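# Balance golf mat and sanding block on a drink can

## Task

Place the golf mat horizontally with its green face upward, resting on the drink can that stands upright on the table. Put the sanding block flat on the mat at the mat's end without the tee, no more than 3 cm in from that edge. The can must be the only support for both the mat and the block.

## Robot and tools

Robot: two arms, left_arm and right_arm, each ending in a five-finger hand. left_arm has a left hand, the mirror of the right hand on right_arm. Bases in the scene frame: left_arm at (+0.013, +0.239, -0.003) m, right_arm at (+0.027, -0.275, -0.001) m, both almost unrotated. A post stands on the floor behind the arms. Loose objects may occasionally get a brief nudge. The reference pages, from show_instructions, picture a five-finger left hand.

Frame: all positions and orientations are in the scene frame, in metres. Its origin is at table-top height, midway between the nominal bases. +z is up, +x points forward over the table, and +y points toward left_arm. Reported poses can be off by a few centimetres.

Hand point: a spot 0.05 m in front of the palm and 0.15 m from the wrist mount along the fingers. Its +z runs along straight fingers and +y points out of the palm. On the right hand +x points across the palm away from the thumb; on the left hand +x points toward the thumb. Straight fingertips reach 0.06 to 0.07 m past the point, and the finger centre lines sit 0.06 m behind it (-y). A bracket on the little-finger side of the wrist can strike things.

A row has 28 numbers, each in [-1, 1], and always covers both arms. The first 14 are left_arm: dx, dy, dz, rx, ry, rz, then little, ring, middle, index, thumb_bend, thumb_turn, force_limit, speed. The next 14 are the same for right_arm. dx to rz are offsets, not poses. They count from the arm's Hand target at the start of the action or move, along scene axes. 1.0 means 0.6 m or 180 degrees. rx, ry, rz form one rotation vector, turning about the Hand target position. A translation longer than 1.0 may be shortened. Sending six zeros requests no new pose. Repeating an offset in a later call moves the arm again.

The hand numbers are absolute targets. Fingers: +1 straight, -1 curled. thumb_bend: +1 straight, -1 fully bent. thumb_turn: +1 beside the palm, -1 in front of the palm facing the fingers. force_limit runs from about 0 N at -1 to 10 N at +1 (15 N for the two thumb motors). speed rises from near zero at -1 to full speed at +0.48 and above; a full stroke takes 0.49 s. For a gentle grip, close with speed -0.94 or lower. To leave a hand unchanged, resend the last eight numbers actually carried out for it. If none have been sent yet, use hand_measured plus hand_force_limit and hand_speed. A wrapping grip with the thumb turned in front fits 0.035 to 0.065 m objects, and handles down to 0.025 m. A thumb-to-index pinch can hold light items up to about 0.08 m.

Tools:
- execute_actions(actions, cameras): actions is a list of actions. Each action is a table of up to 15 rows, one per 1/30 s step, and a short table repeats its last row up to step 15. Every row in an action counts from that action's starting Hand target. Images come back only for an empty list or when cameras names them. cameras can be ["all"], [] or a list of names.
- move(target, speed, blend, blocking, cameras): target is one row, or up to 15 rows that all count from the same starting Hand targets. The hand moves in a straight line and does not avoid obstacles. speed is in m/s, from 0.002 to 4.3, default 0.25; turning is capped at twice that in rad/s. Give one value or one per target. blend is in m and rounds corners; the default 0 stops at each target. Everything stops after 10 s. blocking=false returns after about 0.5 s while the motion continues. The first target's hand numbers are sent at the start; later ones are sent on arrival.
- wait(seconds 0 to 3600, cameras): lets time pass with no new commands.
- stop(cameras): brakes a running move.
- zoom_image(camera, region [x0, y0, x1, y1]): enlarges part of the newest image, at most 504 by 504 pixels.
- show_instructions(): shows the reference pages.
- finished_scene(scene=1): ends the scene for good.

Cameras: cam_head_left, cam_head_right, cam_high, cam_low (504x504), cam_left_wrist, cam_right_wrist (672x504).

Results: end_effector_position and end_effector_quat_wxyz give each hand point in the scene frame. Hand target is the last commanded pose after clipping. hand_measured, hand_stopped_by (moving, target, force, stalled, fault) and hand_load_n list six values in motor order. hand_load_n is positive when a finger is pushed open, and it drops to about 0 when a grip is lost. The results also repeat hand_force_limit and hand_speed, and give joint positions, velocities ('within noise' when still), torques and motor temperatures. A move result adds a move: line with done, off_target, moving, held or fault, plus limits=paced (pose clipped) or limits=held (steps withheld).

Behaviour: each step limits the commanded orientation to 40 degrees from the measured one. A hand often rests 1 to 3 cm short of its target, sometimes 5 cm, usually low. A later execute_actions call, even with all zeros, asks for the target again; otherwise send the remaining distance as an offset. A blocked arm keeps pushing; to end the push, command a target back past the hand point. Joint limits (rad): waist -2.880 to 2.880, shoulder 0 to 3.142, elbow 0 to 3.019, wrist pitch -1.693 to 1.571, wrist yaw -1.571 to 1.571, wrist roll -2.094 to 2.094.

Avoid: drops of any height, releasing objects while they move, fast impacts, and hard shoves against fixed or heavy things. Anything falling off the table, or left off it, fails the task. Arms pressing on each other, or one hand gripping the other's fingers, can end the scene. Excess finger load is penalised. Motors heat up when holding loads, stretched out, or pushing; a MOTOR HOT line appears at 85 °C, and at 100 °C the arm goes limp for 30 to 60 s. The final arrangement must stay in place with the robot's hands off it.

Each tool is called as name([rows], argument=value, ...), one row to a line, values as JSON.

Reference images:

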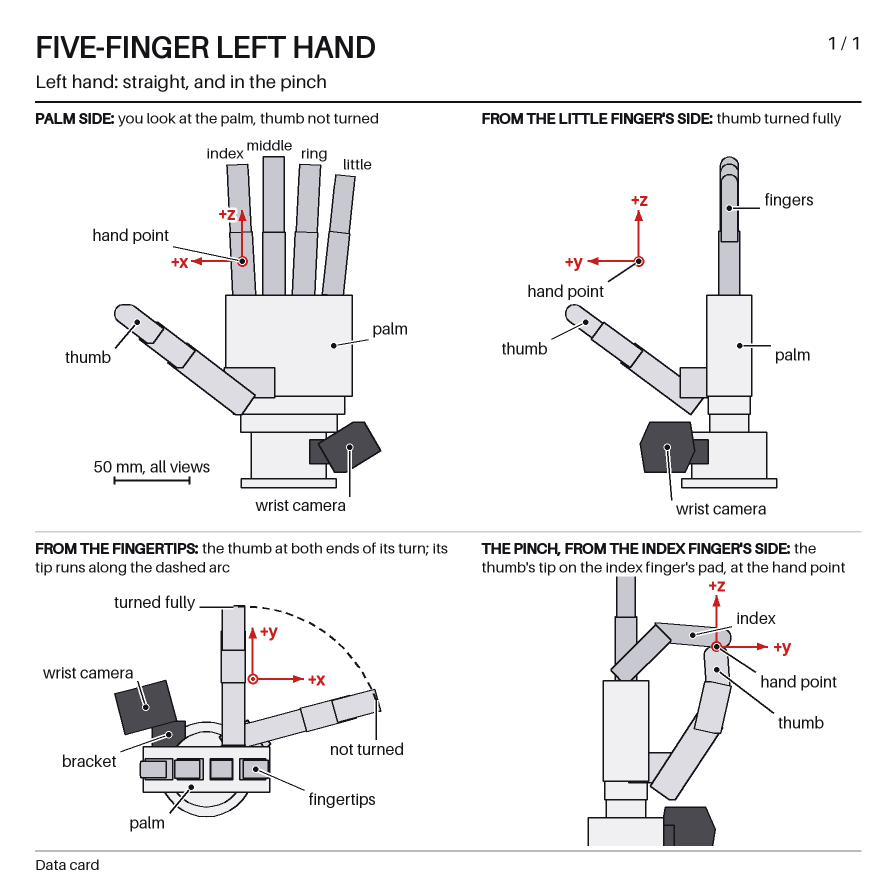

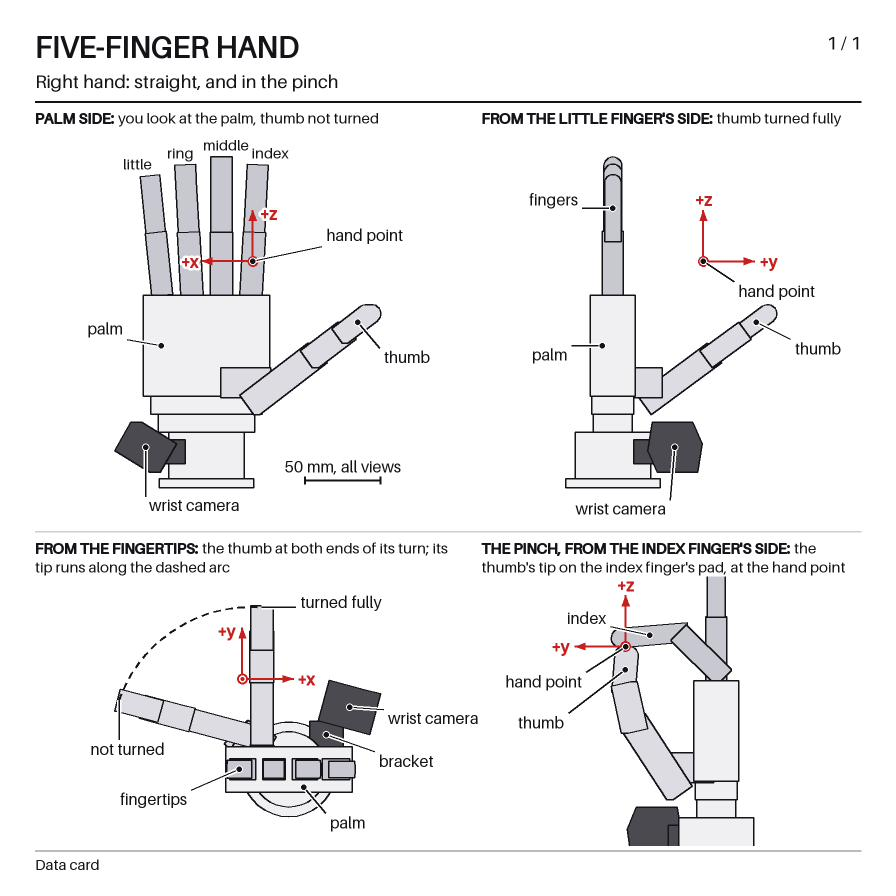

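## Session

execute_actions(actions=[])

Scene clock: 0.00 s.
left_arm: end_effector_position=(+0.7258, +0.0882, +0.1005) hand_measured=(+1.000, +1.000, +1.000, +1.000, +1.000, +1.000) hand_load_n=(+0.0, +0.0, +0.0, +0.0, +0.0, +0.0) hand_stopped_by=(target, target, target, target, target, target) hand_force_limit=0.00 hand_speed=-0.80 end_effector_quat_wxyz=(+0.047, +0.950, +0.130, +0.281) | right_arm: end_effector_position=(+0.5290, -0.0785, +0.3418) hand_measured=(+1.000, +1.000, +1.000, +1.000, +1.000, +1.000) hand_load_n=(+0.0, +0.0, +0.0, +0.0, +0.0, +0.0) hand_stopped_by=(target, target, target, target, target, target) hand_force_limit=0.00 hand_speed=-0.80 end_effector_quat_wxyz=(+0.079, +0.892, +0.311, +0.318)
Joint positions: left_arm=[-0.171 1.862 1.397 -0.532 -0.077 -1.99] | right_arm=[0.646 1.404 1.5 -1.063 0.305 -1.739]
Joint velocities: within noise
Joint torques (N m): no reading
Motor temperatures (°C): left_arm=[34 35 37 34 37 36] | right_arm=[34 38 30 36 34 32]
Heat: left arm: hottest elbow 37 °C; right arm: hottest shoulder 38 °C.
Hand target: left_arm +0.7320, +0.0871, +0.1025; +0.048, +0.948, +0.130, +0.285 | right_arm +0.5327, -0.0761, +0.3597; +0.074, +0.888, +0.306, +0.336

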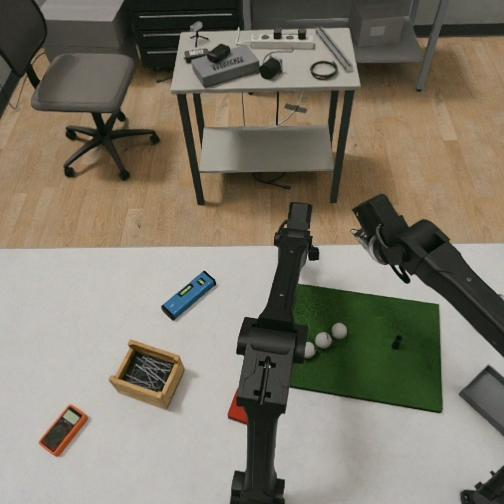

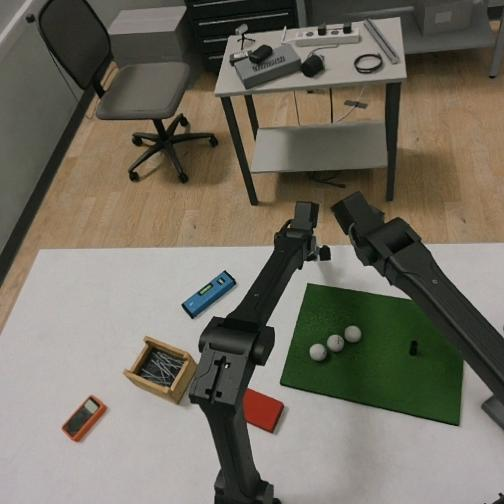

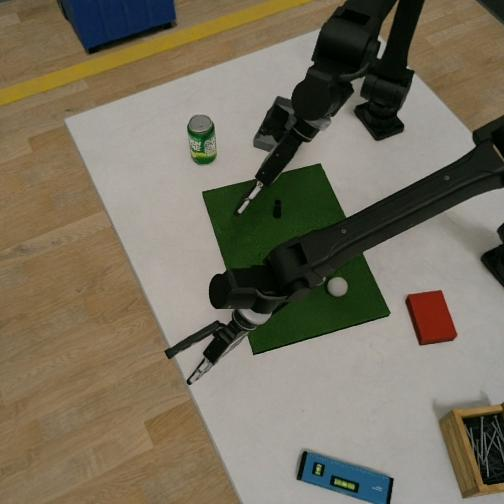

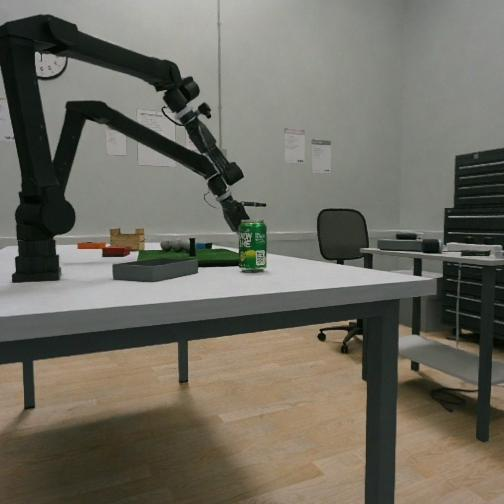

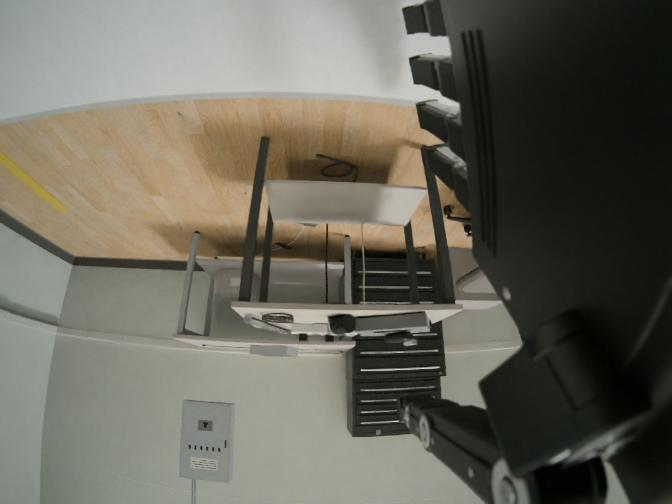

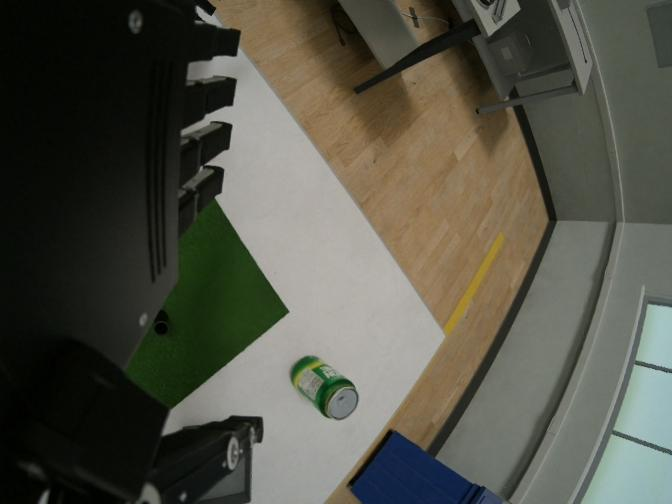

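zoom_image(camera="cam_low", region=[60, 180, 300, 300])

zoom_image(camera="cam_high", region=[180, 80, 480, 380])

zoom_image(camera="cam_head_right", region=[230, 250, 504, 504])

zoom_image(camera="cam_head_left", region=[230, 250, 504, 504])

Scaled by 2.100.

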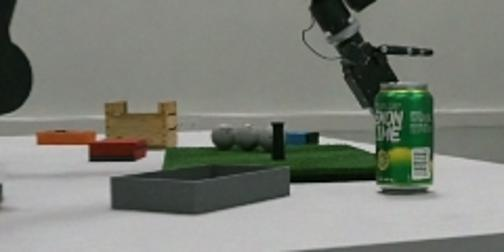

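Scaled by 1.680.

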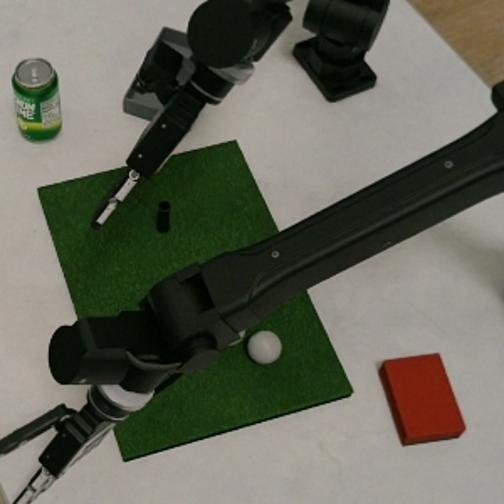

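Scaled by 1.839.

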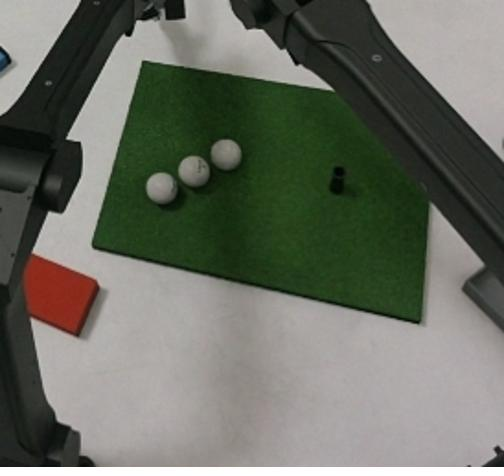

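Scaled by 1.839.

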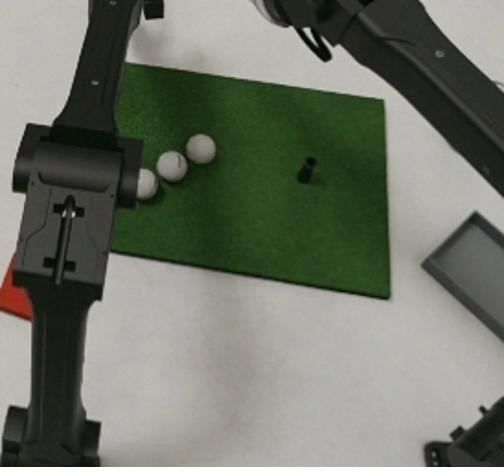

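move(target=[-0.553,0.555,0.329,0.376,-0.049,-0.4535,1,1,1,1,1,1,0,-0.5,-0.3545,-0.7065,0,0.494,-0.120,-0.657,1,1,1,1,1,1,0,-0.5], cameras=["all"])

Scene clock: 233.00 s.
left_arm: end_effector_position=(+0.3958, +0.4088, +0.2752) hand_measured=(+1.000, +1.000, +1.000, +1.000, +1.000, +1.000) hand_load_n=(+0.0, -0.5, +0.0, +0.0, +0.0, +0.0) hand_stopped_by=(target, target, target, target, target, target) hand_force_limit=0.00 hand_speed=-0.50 end_effector_quat_wxyz=(-0.248, +0.660, -0.655, +0.269) | right_arm: end_effector_position=(+0.3155, -0.4925, +0.3330) hand_measured=(+1.000, +1.000, +1.000, +1.000, +1.000, +1.000) hand_load_n=(+0.0, +0.0, +0.0, +0.0, +0.0, +0.0) hand_stopped_by=(target, target, target, target, target, target) hand_force_limit=0.00 hand_speed=-0.50 end_effector_quat_wxyz=(+0.185, -0.471, +0.805, -0.310)
Joint positions: left_arm=[0.612 1.165 1.203 -0.97 0.426 0.463] | right_arm=[-0.749 0.973 1.216 -1.097 -0.196 -0.211]
Joint torques (N m): left_arm=[2.2 -9.52 14.83 0.8 0.27 0.21] | right_arm=[0.67 -1.9 13.08 1.14 -0.2 0.08]
Motor temperatures (°C): left_arm=[34 36 44 33 36 35] | right_arm=[33 38 40 35 34 32]
Heat: left arm: hottest elbow 44 °C; right arm: hottest elbow 40 °C.
Hand target: left_arm +0.4002, +0.4200, +0.2998; -0.271, +0.653, -0.653, +0.271 | right_arm +0.3201, -0.5000, +0.3597; +0.191, -0.463, +0.800, -0.331
Off the commanded pose: left_arm 0.028 m, 3 deg | right_arm 0.028 m, 3 deg.
move: off_target (left_arm, right_arm)
cam_left_wrist: T_world_to_cam=[[0.6899, -0.26231, 0.67471, -0.35318], [-0.55977, -0.78429, 0.26747, 0.46118], [0.45901, -0.56221, -0.68792, 0.35164]] pos_world=[0.34041, 0.46676, 0.35684]
cam_right_wrist: T_world_to_cam=[[-0.77145, 0.142, -0.62024, 0.51313], [-0.01993, 0.96891, 0.24663, 0.40229], [0.63597, 0.20262, -0.74464, 0.2633]] pos_world=[0.23643, -0.516, 0.41511]

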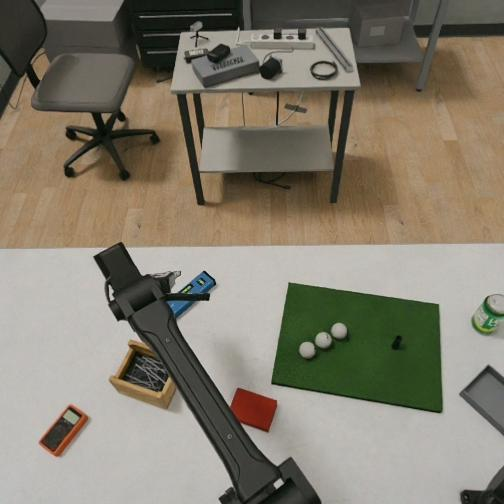

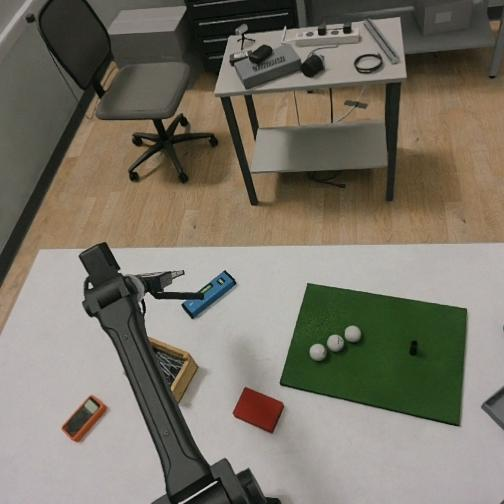

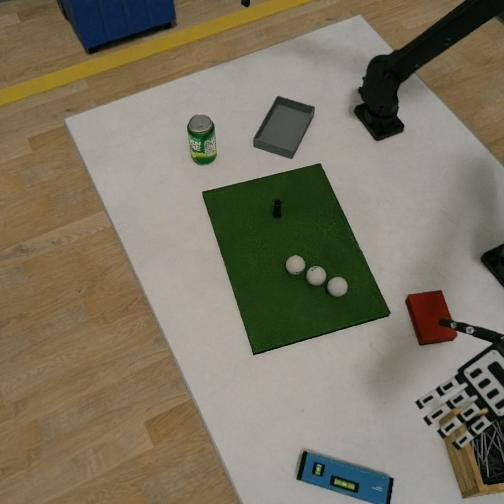

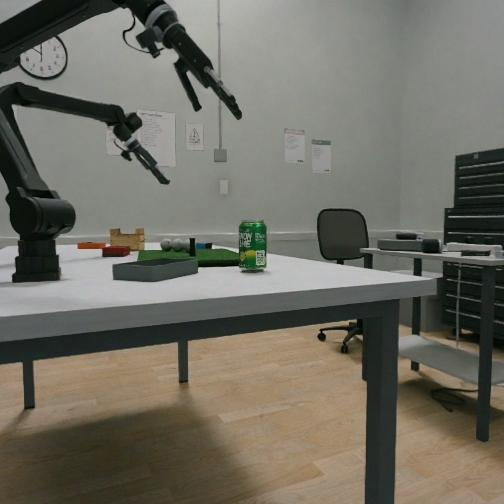

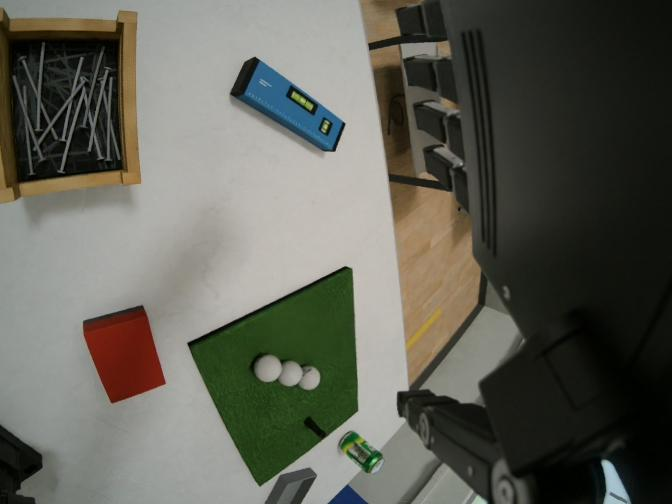

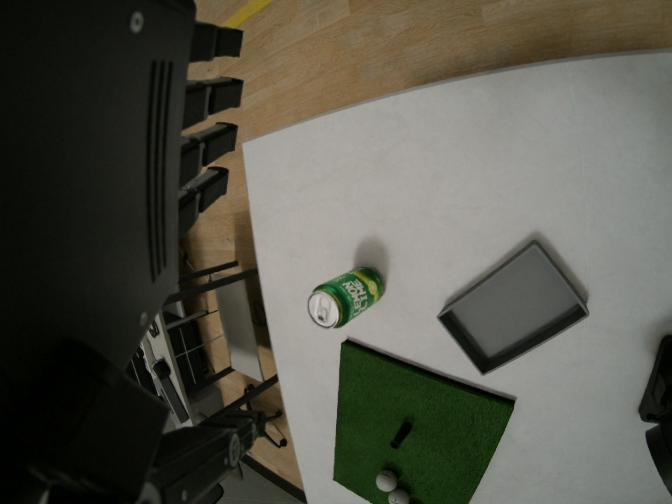

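move(target=[0,0,0,0,0,0,1,1,1,1,1,1,0,-0.5,0.18,0.9,-0.35,0,0,0.3333,1,1,0.5,0.5,0.6,-1,0,-0.3], cameras=["cam_right_wrist","cam_high","cam_head_right"])

Scene clock: 273.33 s.
left_arm: end_effector_position=(+0.3958, +0.4088, +0.2752) hand_measured=(+1.000, +1.000, +1.000, +1.000, +1.000, +1.000) hand_load_n=(+0.0, -0.5, +0.0, +0.0, +0.0, +0.0) hand_stopped_by=(target, target, target, target, target, target) hand_force_limit=0.00 hand_speed=-0.50 end_effector_quat_wxyz=(-0.248, +0.660, -0.656, +0.269) | right_arm: end_effector_position=(+0.4072, +0.0225, +0.1204) hand_measured=(+1.000, +1.000, +0.500, +0.500, +0.600, -1.000) hand_load_n=(+0.0, +0.0, +0.0, +0.0, +0.0, +0.0) hand_stopped_by=(target, target, target, target, target, target) hand_force_limit=0.00 hand_speed=-0.30 end_effector_quat_wxyz=(-0.300, +0.810, -0.472, +0.177)
Joint positions: left_arm=[0.612 1.165 1.203 -0.97 0.426 0.463] | right_arm=[0.668 1.334 0.93 -0.459 0.071 0.078]
Joint torques (N m): left_arm=[2.37 -9.47 14.82 0.8 0.28 0.2] | right_arm=[1.32 -6.36 12.29 2.29 0.04 -0.07]
Heat: left arm: hottest elbow 46 °C; right arm: hottest elbow 44 °C.
Hand target: left_arm +0.4002, +0.4200, +0.2998; -0.271, +0.654, -0.653, +0.271 | right_arm +0.4282, +0.0399, +0.1499; -0.331, +0.801, -0.462, +0.191
Off the commanded pose: left_arm 0.027 m, 3 deg | right_arm 0.040 m, 4 deg.
move: off_target (right_arm)
cam_right_wrist: T_world_to_cam=[[-0.534, -0.59868, -0.59701, 0.29598], [-0.83341, 0.49163, 0.25244, 0.29878], [0.14238, 0.63236, -0.76148, 0.1357]] pos_world=[0.38774, -0.0555, 0.20461]
Images, in order (width x height): cam_head_right 504x504, cam_high 504x504, cam_right_wrist 672x504.

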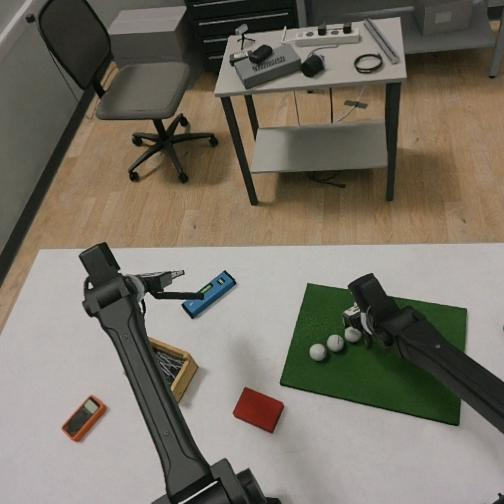

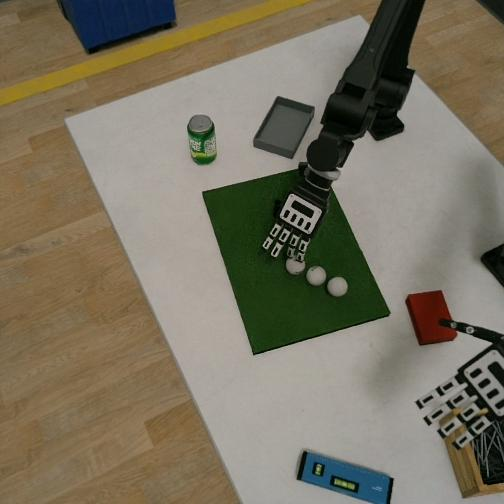

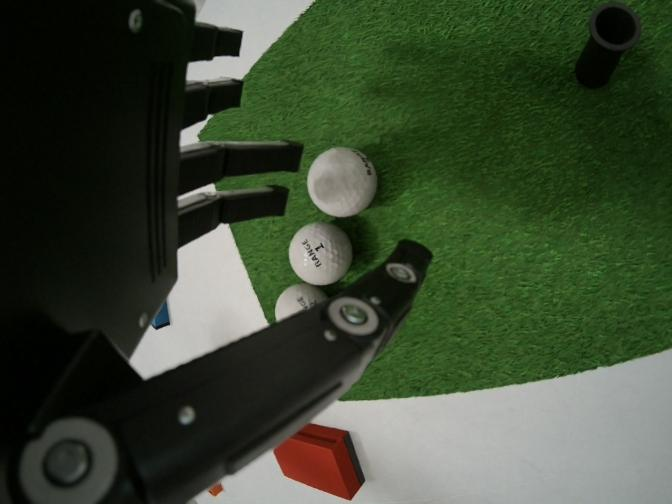

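move(target=[0,0,0,0,0,0,1,1,1,1,1,1,0,-0.5,0.0617,0.0583,-0.05,0,0,0,1,1,0.5,0.5,0.6,-1,0,-0.3], cameras=["cam_right_wrist"])

Scene clock: 294.13 s.
left_arm: end_effector_position=(+0.3958, +0.4088, +0.2752) hand_measured=(+1.000, +1.000, +1.000, +1.000, +1.000, +1.000) hand_load_n=(+0.0, +0.0, +0.0, +0.0, +0.0, +0.0) hand_stopped_by=(target, target, target, target, target, target) hand_force_limit=0.00 hand_speed=-0.50 end_effector_quat_wxyz=(-0.248, +0.660, -0.656, +0.269) | right_arm: end_effector_position=(+0.4453, +0.0528, +0.0877) hand_measured=(+1.000, +1.000, +0.500, +0.500, +0.600, -1.000) hand_load_n=(+0.0, +0.0, +0.5, +0.0, +0.0, +0.0) hand_stopped_by=(target, target, target, target, target, target) hand_force_limit=0.00 hand_speed=-0.30 end_effector_quat_wxyz=(-0.296, +0.812, -0.471, +0.177)
Joint positions: left_arm=[0.612 1.165 1.203 -0.97 0.426 0.463] | right_arm=[0.675 1.503 1.012 -0.379 0.077 0.077]
Joint torques (N m): left_arm=[2.43 -9.52 14.84 0.79 0.27 0.2] | right_arm=[3.78 -8.59 11.9 2.28 0.18 0.04]
Motor temperatures (°C): left_arm=[34 35 46 32 36 35] | right_arm=[32 37 45 35 34 32]
Heat: left arm: hottest elbow 46 °C; right arm: hottest elbow 45 °C.
Hand target: left_arm +0.4002, +0.4200, +0.2998; -0.271, +0.654, -0.653, +0.271 | right_arm +0.4653, +0.0749, +0.1199; -0.331, +0.801, -0.462, +0.191
Off the commanded pose: left_arm 0.027 m, 3 deg | right_arm 0.044 m, 5 deg.
move: off_target (right_arm)
cam_right_wrist: T_world_to_cam=[[-0.53408, -0.60539, -0.59014, 0.31473], [-0.83418, 0.49086, 0.25139, 0.32441], [0.13748, 0.62655, -0.76716, 0.0892]] pos_world=[0.42644, -0.0246, 0.17261]

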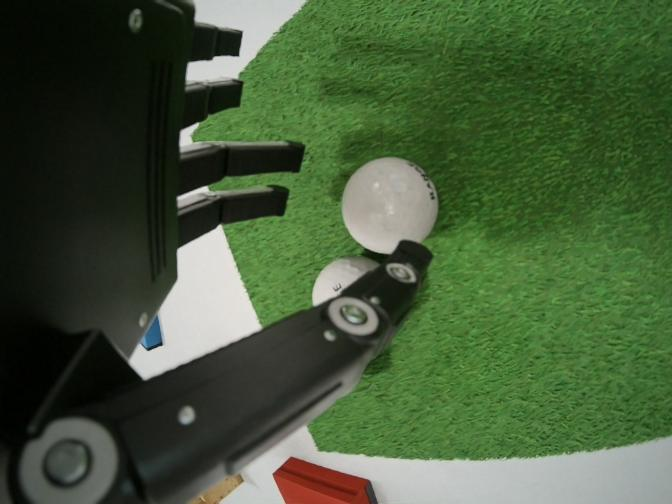

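move(target=[0,0,0,0,0,0,1,1,1,1,1,1,0,-0.5,0.0,0.006,-0.055,0,0,0,1,1,0.6,0.6,0.7,-1,0,-0.3], cameras=["cam_right_wrist"], speed=0.1)

Scene clock: 335.27 s.
left_arm: end_effector_position=(+0.3958, +0.4088, +0.2752) hand_measured=(+1.000, +1.000, +1.000, +1.000, +1.000, +1.000) hand_load_n=(+0.0, +0.0, +0.0, +0.0, -0.5, +0.0) hand_stopped_by=(target, target, target, target, target, target) hand_force_limit=0.00 hand_speed=-0.50 end_effector_quat_wxyz=(-0.248, +0.660, -0.656, +0.269) | right_arm: end_effector_position=(+0.4602, +0.0671, +0.0797) hand_measured=(+1.000, +1.000, +0.600, +0.600, +0.700, -1.000) hand_load_n=(+0.0, +0.0, +0.0, +0.0, +0.5, +0.0) hand_stopped_by=(target, target, target, target, target, target) hand_force_limit=0.00 hand_speed=-0.30 end_effector_quat_wxyz=(-0.318, +0.804, -0.465, +0.188)
Joint positions: left_arm=[0.612 1.165 1.203 -0.97 0.426 0.463] | right_arm=[0.682 1.543 1.012 -0.287 0.082 0.079]
Joint torques (N m): left_arm=[2.37 -9.47 14.84 0.81 0.27 0.19] | right_arm=[3.25 -7.59 9.02 2.11 0.23 0.07]
Heat: left arm: hottest elbow 48 °C; right arm: hottest elbow 43 °C.
Hand target: left_arm +0.4002, +0.4200, +0.2998; -0.271, +0.654, -0.653, +0.271 | right_arm +0.4653, +0.0785, +0.0868; -0.331, +0.801, -0.462, +0.191
Off the commanded pose: left_arm 0.027 m, 3 deg | right_arm 0.014 m, 2 deg.
move: off_target (right_arm)
cam_right_wrist: T_world_to_cam=[[-0.50513, -0.58913, -0.63069, 0.31548], [-0.84624, 0.48162, 0.22788, 0.33984], [0.1695, 0.64882, -0.74182, 0.05377]] pos_world=[0.43783, -0.0127, 0.16142]

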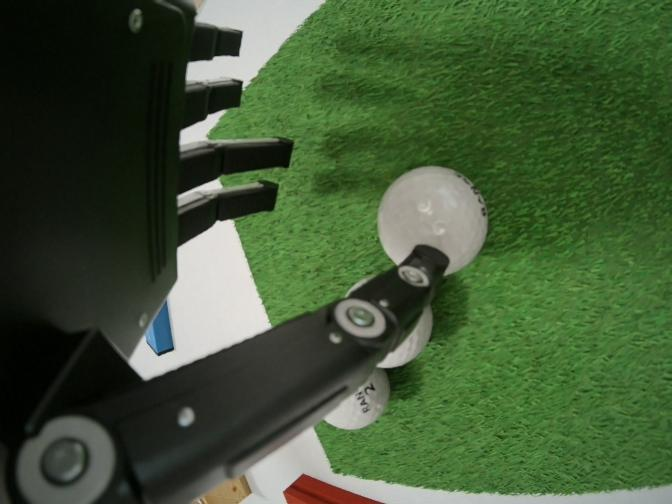

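move(target=[0,0,0,0,0,0,1,1,1,1,1,1,0,-0.5,-0.027,-0.033,-0.045,0,0,0,1,1,0.6,0.6,0.7,-1,0,-0.3], cameras=["cam_right_wrist"], speed=0.1)

Scene clock: 351.87 s.
left_arm: end_effector_position=(+0.3958, +0.4088, +0.2752) hand_measured=(+1.000, +1.000, +1.000, +1.000, +1.000, +1.000) hand_load_n=(+0.0, +0.0, +0.0, +0.0, +0.0, +0.0) hand_stopped_by=(target, target, target, target, target, target) hand_force_limit=0.00 hand_speed=-0.50 end_effector_quat_wxyz=(-0.248, +0.660, -0.656, +0.269) | right_arm: end_effector_position=(+0.4550, +0.0648, +0.0782) hand_measured=(+1.000, +1.000, +0.600, +0.600, +0.700, -1.000) hand_load_n=(+0.0, +0.0, +0.0, +0.0, +1.5, -0.5) hand_stopped_by=(target, target, target, target, target, target) hand_force_limit=0.00 hand_speed=-0.30 end_effector_quat_wxyz=(-0.343, +0.795, -0.460, +0.196)
Joint positions: left_arm=[0.612 1.165 1.203 -0.97 0.426 0.463] | right_arm=[0.682 1.513 0.947 -0.195 0.076 0.079]
Joint torques (N m): left_arm=[2.37 -9.47 14.84 0.81 0.27 0.2] | right_arm=[0.91 -7.3 5.79 1.99 0.06 0]
Heat: left arm: hottest elbow 48 °C; right arm: hottest elbow 41 °C.
Hand target: left_arm +0.4002, +0.4200, +0.2998; -0.271, +0.654, -0.653, +0.271 | right_arm +0.4490, +0.0586, +0.0597; -0.330, +0.801, -0.462, +0.191
Off the commanded pose: left_arm 0.027 m, 3 deg | right_arm 0.020 m, 2 deg.
move: off_target (right_arm)
cam_right_wrist: T_world_to_cam=[[-0.4746, -0.56718, -0.6731, 0.29863], [-0.85776, 0.46961, 0.20909, 0.34437], [0.1975, 0.67659, -0.70938, 0.03794]] pos_world=[0.42962, -0.01801, 0.15591]

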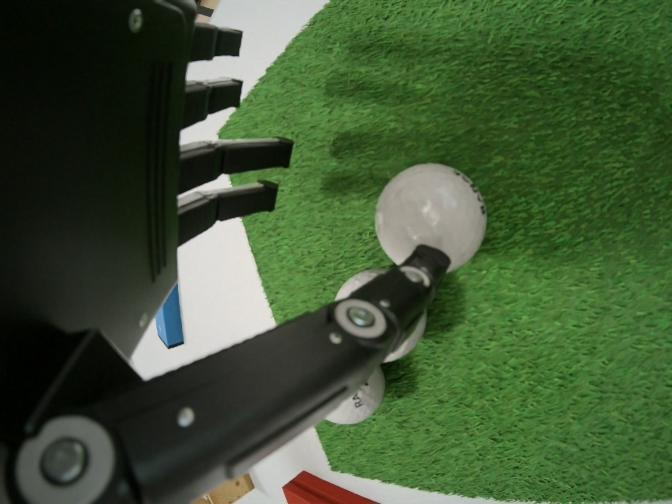

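move([
  [0,0,0,0,0,0,1,1,1,1,1,1,0,-0.5,0.01,0.01,0.07,0,0,0,1,1,0.6,0.6,0.7,-1,0,-0.3],
  [0,0,0,0,0,0,1,1,1,1,1,1,0,-0.5,-0.025,-0.02,0.07,0,0,0,1,1,0.6,0.6,0.7,-1,0,-0.3],
], cameras=["cam_right_wrist"], speed=0.1, blend=0.01)

Scene clock: 370.77 s.
left_arm: end_effector_position=(+0.3958, +0.4088, +0.2752) hand_measured=(+1.000, +1.000, +1.000, +1.000, +1.000, +1.000) hand_load_n=(+0.0, +0.0, +0.0, +0.0, +0.0, +0.0) hand_stopped_by=(target, target, target, target, target, target) hand_force_limit=0.00 hand_speed=-0.50 end_effector_quat_wxyz=(-0.248, +0.660, -0.656, +0.269) | right_arm: end_effector_position=(+0.4350, +0.0502, +0.1007) hand_measured=(+1.000, +1.000, +0.600, +0.600, +0.700, -1.000) hand_load_n=(+0.0, +0.0, +0.0, +0.0, +0.0, +0.0) hand_stopped_by=(target, target, target, target, target, target) hand_force_limit=0.00 hand_speed=-0.30 end_effector_quat_wxyz=(-0.332, +0.800, -0.462, +0.190)
Joint positions: left_arm=[0.612 1.165 1.203 -0.97 0.426 0.463] | right_arm=[0.682 1.428 0.935 -0.296 0.076 0.079]
Joint torques (N m): left_arm=[2.32 -9.41 14.83 0.81 0.27 0.2] | right_arm=[2.55 -8.18 7.42 1.37 -0.01 -0.05]
Motor temperatures (°C): left_arm=[34 34 49 32 36 35] | right_arm=[32 38 39 35 34 32]
Heat: left arm: hottest elbow 49 °C; right arm: hottest elbow 39 °C.
Hand target: left_arm +0.4002, +0.4200, +0.2998; -0.271, +0.654, -0.653, +0.271 | right_arm +0.4340, +0.0467, +0.1018; -0.331, +0.801, -0.462, +0.191
Off the commanded pose: left_arm 0.027 m, 3 deg | right_arm 0.004 m, 0 deg.
move: done
cam_right_wrist: T_world_to_cam=[[-0.48927, -0.57795, -0.65314, 0.3008], [-0.853, 0.47313, 0.22034, 0.32601], [0.18167, 0.66493, -0.72447, 0.07672]] pos_world=[0.41132, -0.03141, 0.18021]

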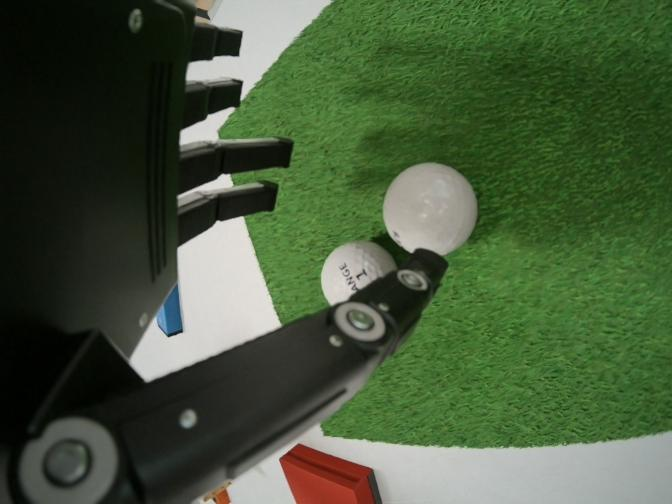

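move([
  [0,0,0,0,0,0,1,1,1,1,1,1,0,-0.5,-0.02,-0.0145,0,0,0,0,1,1,0.6,0.6,0.7,-1,0,-0.3],
  [0,0,0,0,0,0,1,1,1,1,1,1,0,-0.5,-0.02,-0.0145,-0.08,0,0,0,1,1,0.6,0.6,0.7,-1,0,-0.3],
], cameras=["cam_right_wrist"], speed=0.1)

Scene clock: 387.63 s.
left_arm: end_effector_position=(+0.3958, +0.4088, +0.2752) hand_measured=(+1.000, +1.000, +1.000, +1.000, +1.000, +1.000) hand_load_n=(+0.0, +0.0, +0.0, +0.0, +0.0, +0.0) hand_stopped_by=(target, target, target, target, target, target) hand_force_limit=0.00 hand_speed=-0.50 end_effector_quat_wxyz=(-0.248, +0.660, -0.656, +0.269) | right_arm: end_effector_position=(+0.4192, +0.0386, +0.0563) hand_measured=(+1.000, +1.000, +0.600, +0.600, +0.700, -1.000) hand_load_n=(+0.0, +0.0, +0.0, +0.0, +0.0, +0.0) hand_stopped_by=(target, target, target, target, target, target) hand_force_limit=0.00 hand_speed=-0.30 end_effector_quat_wxyz=(-0.329, +0.801, -0.463, +0.189)
Joint positions: left_arm=[0.612 1.165 1.203 -0.97 0.426 0.463] | right_arm=[0.682 1.451 0.826 -0.171 0.076 0.079]
Joint torques (N m): left_arm=[2.26 -9.47 14.84 0.79 0.27 0.2] | right_arm=[1.03 -6.12 7.2 2.3 -0.01 -0.03]
Heat: left arm: hottest elbow 49 °C; right arm: hottest elbow 39 °C.
Hand target: left_arm +0.4002, +0.4200, +0.2998; -0.271, +0.654, -0.653, +0.271 | right_arm +0.4220, +0.0379, +0.0538; -0.331, +0.801, -0.462, +0.191
Off the commanded pose: left_arm 0.027 m, 3 deg | right_arm 0.004 m, 0 deg.
move: done
cam_right_wrist: T_world_to_cam=[[-0.49326, -0.58088, -0.64751, 0.25898], [-0.85165, 0.47407, 0.22348, 0.32707], [0.17715, 0.66169, -0.72855, 0.0574]] pos_world=[0.39613, -0.04261, 0.13641]

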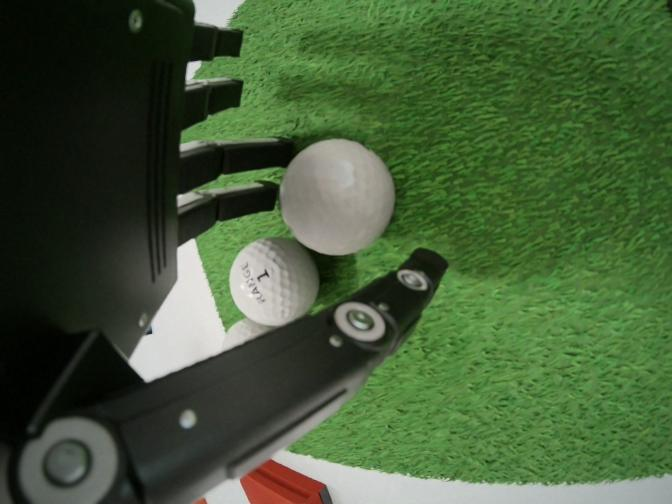

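move([
  [0,0,0,0,0,0,1,1,1,1,1,1,0,-0.5,0.006,-0.017,0,0,0,0,1,1,0.6,0.6,0.7,-1,-0.4,-0.85],
  [0,0,0,0,0,0,1,1,1,1,1,1,0,-0.5,0.006,-0.017,0,0,0,0,1,1,-0.1,-0.1,0,-1,-0.4,-0.85],
], cameras=["cam_right_wrist"], speed=0.1)

Scene clock: 407.90 s.
left_arm: end_effector_position=(+0.3958, +0.4088, +0.2752) hand_measured=(+1.000, +1.000, +1.000, +1.000, +1.000, +1.000) hand_load_n=(+0.0, -0.5, +0.0, +0.0, +0.0, +0.0) hand_stopped_by=(target, target, target, target, target, target) hand_force_limit=0.00 hand_speed=-0.50 end_effector_quat_wxyz=(-0.248, +0.660, -0.656, +0.269) | right_arm: end_effector_position=(+0.4237, +0.0353, +0.0571) hand_measured=(+1.000, +1.000, +0.144, +0.102, +0.452, -1.000) hand_load_n=(+0.0, +0.0, +3.5, +3.0, +6.0, +0.0) hand_stopped_by=(target, target, force, force, force, target) hand_force_limit=-0.40 hand_speed=-0.85 end_effector_quat_wxyz=(-0.335, +0.801, -0.459, +0.188)
Joint positions: left_arm=[0.612 1.165 1.203 -0.97 0.426 0.463] | right_arm=[0.665 1.451 0.823 -0.156 0.055 0.063]
Joint torques (N m): left_arm=[2.32 -9.52 14.84 0.8 0.27 0.2] | right_arm=[0.09 -7.41 6.67 1.95 0.07 -0.09]
Heat: left arm: hottest elbow 49 °C; right arm: hottest shoulder 37 °C.
Hand target: left_arm +0.4002, +0.4200, +0.2998; -0.271, +0.654, -0.653, +0.271 | right_arm +0.4255, +0.0278, +0.0538; -0.331, +0.801, -0.462, +0.191
Off the commanded pose: left_arm 0.027 m, 3 deg | right_arm 0.008 m, 1 deg.
move: done
cam_right_wrist: T_world_to_cam=[[-0.48388, -0.57915, -0.65608, 0.2561], [-0.85723, 0.46453, 0.22218, 0.33504], [0.17609, 0.66992, -0.72124, 0.0591]] pos_world=[0.40073, -0.04691, 0.13621]

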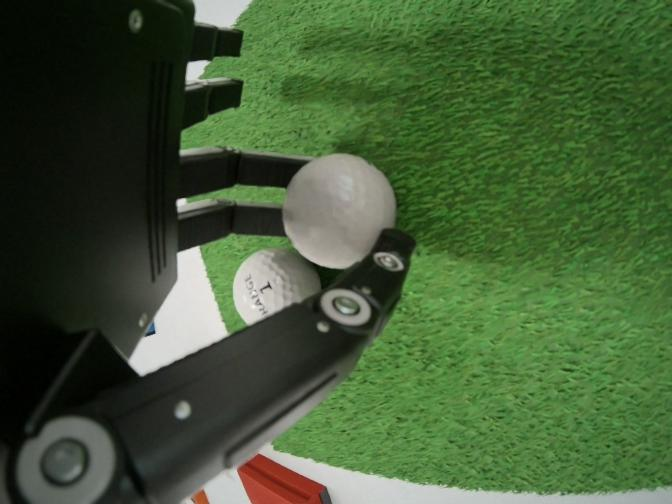

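move([
  [0,0,0,0,0,0,1,1,1,1,1,1,0,-0.5,0,0,0.2,0,0,0,1,1,-0.1,-0.1,0,-1,-0.4,-0.85],
  [0,0,0,0,0,0,1,1,1,1,1,1,0,-0.5,-0.251,-0.58,0.2,0,0,0,-0.9,-0.9,-0.1,-0.1,0,-1,-0.4,-0.5],
], cameras=["cam_right_wrist","cam_high"], speed=[0.15,0.25], blend=[0.02,0])

Scene clock: 450.23 s.
left_arm: end_effector_position=(+0.3958, +0.4088, +0.2752) hand_measured=(+1.000, +1.000, +1.000, +1.000, +1.000, +1.000) hand_load_n=(+0.0, +0.0, +0.0, +0.0, +0.0, +0.0) hand_stopped_by=(target, target, target, target, target, target) hand_force_limit=0.00 hand_speed=-0.50 end_effector_quat_wxyz=(-0.248, +0.660, -0.656, +0.269) | right_arm: end_effector_position=(+0.2651, -0.3107, +0.1553) hand_measured=(-0.900, -0.096, +0.144, +0.102, +0.452, -1.000) hand_load_n=(+0.0, +4.5, +1.5, +2.5, +7.5, +3.0) hand_stopped_by=(target, force, force, force, force, target) hand_force_limit=-0.40 hand_speed=-0.50 end_effector_quat_wxyz=(-0.331, +0.802, -0.466, +0.172)
Joint positions: left_arm=[0.612 1.165 1.203 -0.97 0.426 0.463] | right_arm=[-0.516 0.792 0.681 -1.071 -0.677 -0.945]
Joint torques (N m): left_arm=[2.37 -9.47 14.83 0.83 0.27 0.2] | right_arm=[1.03 0.09 11.58 0.77 -0.57 -0.02]
Heat: left arm: hottest elbow 50 °C; right arm: hottest elbow 38 °C.
Hand target: left_arm +0.4002, +0.4200, +0.2998; -0.271, +0.654, -0.653, +0.271 | right_arm +0.2750, -0.3202, +0.1738; -0.331, +0.801, -0.462, +0.191
Off the commanded pose: left_arm 0.027 m, 3 deg | right_arm 0.023 m, 2 deg.
move: off_target (right_arm); target 2's new numbers were sent with right_arm's hand 0.023 m and 2 deg from that target
cam_right_wrist: T_world_to_cam=[[-0.5068, -0.57125, -0.64562, 0.05033], [-0.84845, 0.46311, 0.25626, 0.32997], [0.1526, 0.67764, -0.71938, 0.39792]] pos_world=[0.24474, -0.39371, 0.2342]
Images, in order (width x height): cam_high 504x504, cam_right_wrist 672x504.

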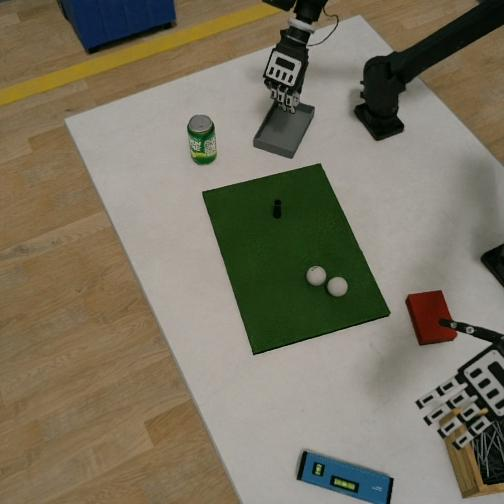

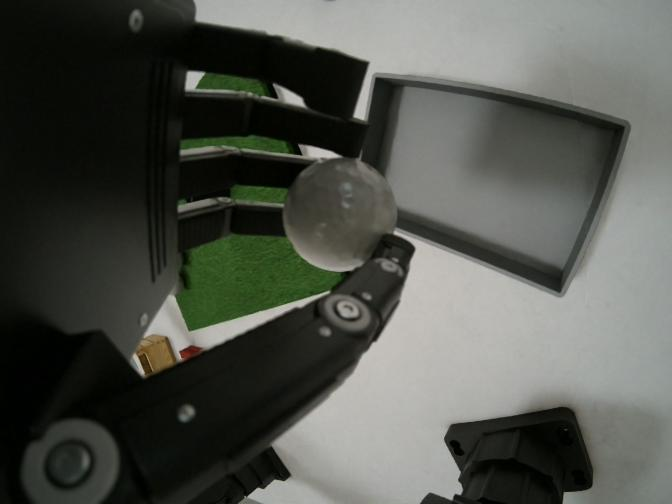

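move([
  [0,0,0,0,0,0,1,1,1,1,1,1,0,-0.5,-0.005,-0.02,0,0,0,0,-0.9,-0.9,-0.1,-0.1,0,-1,-0.4,-0.5],
  [0,0,0,0,0,0,1,1,1,1,1,1,0,-0.5,-0.005,-0.02,-0.135,0,0,0,-0.9,-0.9,-0.1,-0.1,0,-1,-0.4,-0.5],
], cameras=["cam_right_wrist","cam_high"], speed=0.12)

Scene clock: 481.23 s.
left_arm: end_effector_position=(+0.3958, +0.4088, +0.2752) hand_measured=(+1.000, +1.000, +1.000, +1.000, +1.000, +1.000) hand_load_n=(+0.0, +0.0, -0.5, +0.0, +0.0, +0.0) hand_stopped_by=(target, target, target, target, target, target) hand_force_limit=0.00 hand_speed=-0.50 end_effector_quat_wxyz=(-0.248, +0.660, -0.656, +0.269) | right_arm: end_effector_position=(+0.2692, -0.3276, +0.0929) hand_measured=(-0.900, -0.096, +0.144, +0.102, +0.452, -1.000) hand_load_n=(+0.0, +4.5, +1.5, +2.5, +7.5, +3.0) hand_stopped_by=(target, force, force, force, force, target) hand_force_limit=-0.40 hand_speed=-0.50 end_effector_quat_wxyz=(-0.331, +0.802, -0.461, +0.184)
Joint positions: left_arm=[0.612 1.165 1.203 -0.97 0.426 0.463] | right_arm=[-0.572 0.875 0.552 -0.876 -0.699 -1.012]
Joint torques (N m): left_arm=[2.32 -9.58 14.84 0.81 0.28 0.21] | right_arm=[1.03 -0.03 7.88 1.83 -0.61 -0.05]
Heat: left arm: hottest elbow 50 °C; right arm: hottest elbow 41 °C.
Hand target: left_arm +0.4002, +0.4200, +0.2998; -0.271, +0.654, -0.653, +0.271 | right_arm +0.2720, -0.3322, +0.0928; -0.331, +0.801, -0.462, +0.191
Off the commanded pose: left_arm 0.027 m, 3 deg | right_arm 0.005 m, 1 deg.
move: done
cam_right_wrist: T_world_to_cam=[[-0.49265, -0.57967, -0.64906, -0.00384], [-0.85391, 0.46579, 0.23214, 0.36184], [0.16775, 0.6686, -0.72446, 0.35737]] pos_world=[0.24713, -0.40971, 0.17241]
Images, in order (width x height): cam_high 504x504, cam_right_wrist 672x504.

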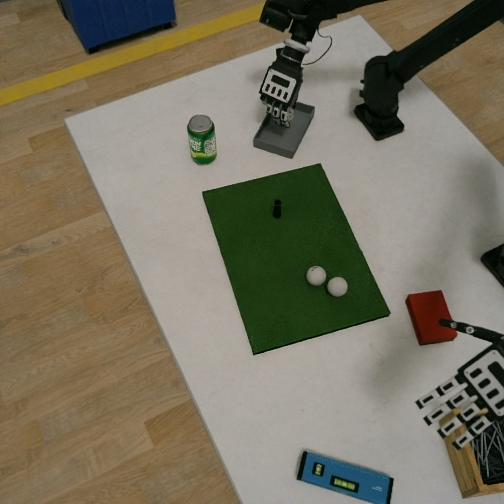

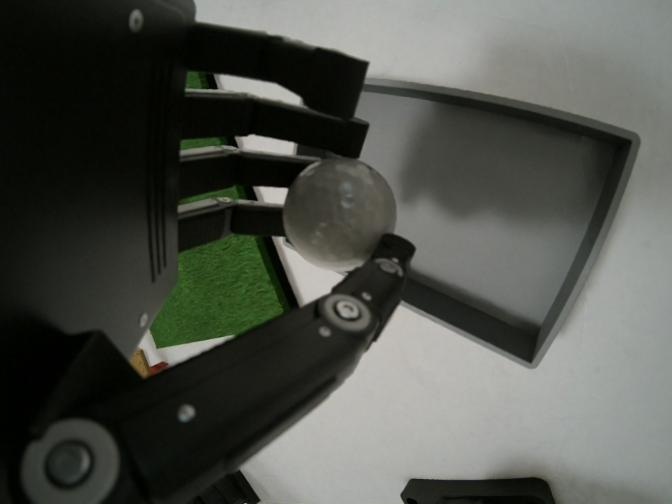

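move([
  [0,0,0,0,0,0,1,1,1,1,1,1,0,-0.5,-0.02,0.0,0,0,0,0,-0.9,-0.9,-0.1,-0.1,0,-1,-0.4,-0.5],
  [0,0,0,0,0,0,1,1,1,1,1,1,0,-0.5,-0.02,0.0,-0.06,0,0,0,-0.9,-0.9,-0.1,-0.1,0,-1,-0.4,-0.5],
], cameras=["cam_right_wrist","cam_high"], speed=0.1)

Scene clock: 507.03 s.
left_arm: end_effector_position=(+0.3958, +0.4088, +0.2752) hand_measured=(+1.000, +1.000, +1.000, +1.000, +1.000, +1.000) hand_load_n=(+0.0, +0.0, +0.0, +0.0, +0.0, +0.0) hand_stopped_by=(target, target, target, target, target, target) hand_force_limit=0.00 hand_speed=-0.50 end_effector_quat_wxyz=(-0.248, +0.660, -0.656, +0.269) | right_arm: end_effector_position=(+0.2575, -0.3277, +0.0571) hand_measured=(-0.900, -0.096, +0.144, +0.102, +0.452, -1.000) hand_load_n=(+0.0, +4.5, +1.5, +3.0, +7.5, +3.0) hand_stopped_by=(target, force, force, force, force, target) hand_force_limit=-0.40 hand_speed=-0.50 end_effector_quat_wxyz=(-0.331, +0.802, -0.462, +0.183)
Joint positions: left_arm=[0.612 1.165 1.203 -0.97 0.426 0.463] | right_arm=[-0.605 0.9 0.464 -0.79 -0.71 -1.051]
Joint torques (N m): left_arm=[2.43 -9.47 14.86 0.79 0.27 0.2] | right_arm=[0.67 -0.38 7.56 1.61 -0.58 -0.05]
Heat: left arm: hottest elbow 50 °C; right arm: hottest elbow 39 °C.
Hand target: left_arm +0.4002, +0.4200, +0.2998; -0.271, +0.654, -0.653, +0.271 | right_arm +0.2599, -0.3321, +0.0568; -0.331, +0.801, -0.462, +0.191
Off the commanded pose: left_arm 0.027 m, 3 deg | right_arm 0.005 m, 1 deg.
move: done
cam_right_wrist: T_world_to_cam=[[-0.49332, -0.57896, -0.64918, -0.03244], [-0.85346, 0.46635, 0.23264, 0.36027], [0.16806, 0.66882, -0.72418, 0.33345]] pos_world=[0.23543, -0.40981, 0.13661]
Images, in order (width x height): cam_high 504x504, cam_right_wrist 672x504.

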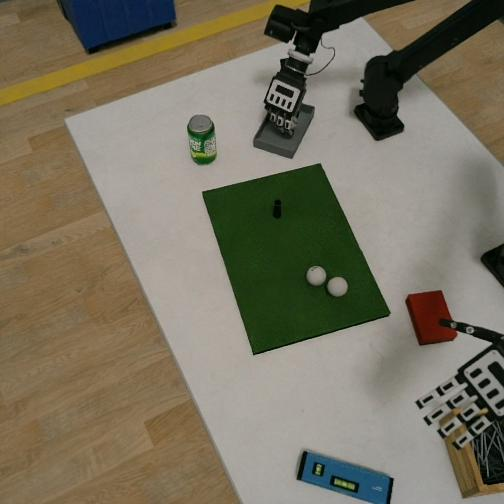

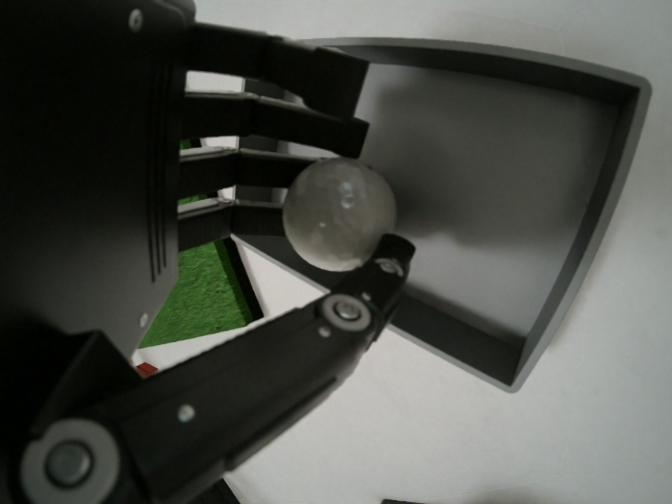

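move(target=[0,0,0,0,0,0,1,1,1,1,1,1,0,-0.5,0,0.0,-0.015,0,0,0,-0.9,-0.9,-0.1,-0.1,0,-1,-0.4,-0.5], cameras=["cam_right_wrist"], speed=0.05)

Scene clock: 516.50 s.
left_arm: end_effector_position=(+0.3958, +0.4088, +0.2752) hand_measured=(+1.000, +1.000, +1.000, +1.000, +1.000, +1.000) hand_load_n=(+0.0, +0.0, +0.0, -0.5, +0.0, +0.0) hand_stopped_by=(target, target, target, target, target, target) hand_force_limit=0.00 hand_speed=-0.50 end_effector_quat_wxyz=(-0.248, +0.660, -0.656, +0.269) | right_arm: end_effector_position=(+0.2581, -0.3282, +0.0488) hand_measured=(-0.900, -0.096, +0.144, +0.102, +0.452, -1.000) hand_load_n=(+0.0, +4.5, +1.5, +2.5, +7.5, +3.0) hand_stopped_by=(target, force, force, force, force, target) hand_force_limit=-0.40 hand_speed=-0.50 end_effector_quat_wxyz=(-0.331, +0.802, -0.461, +0.185)
Joint positions: left_arm=[0.612 1.165 1.203 -0.97 0.426 0.463] | right_arm=[-0.605 0.917 0.448 -0.754 -0.71 -1.051]
Joint torques (N m): left_arm=[2.26 -9.47 14.83 0.8 0.27 0.21] | right_arm=[1.2 0.5 7.2 1.61 -0.56 -0.05]
Heat: left arm: hottest elbow 50 °C; right arm: hottest elbow 39 °C.
Hand target: left_arm +0.4002, +0.4200, +0.2998; -0.271, +0.654, -0.653, +0.271 | right_arm +0.2600, -0.3322, +0.0478; -0.331, +0.801, -0.462, +0.191
Off the commanded pose: left_arm 0.027 m, 3 deg | right_arm 0.004 m, 1 deg.
move: done
cam_right_wrist: T_world_to_cam=[[-0.49198, -0.58005, -0.64923, -0.03849], [-0.85393, 0.46675, 0.2301, 0.36325], [0.16956, 0.6676, -0.72496, 0.32689]] pos_world=[0.23583, -0.41011, 0.12841]

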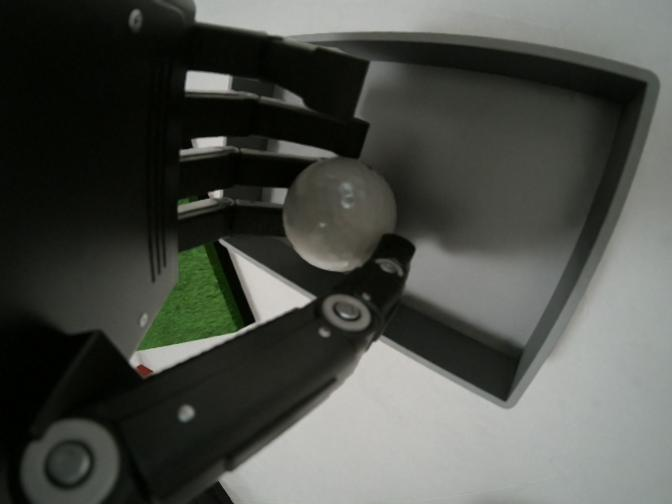

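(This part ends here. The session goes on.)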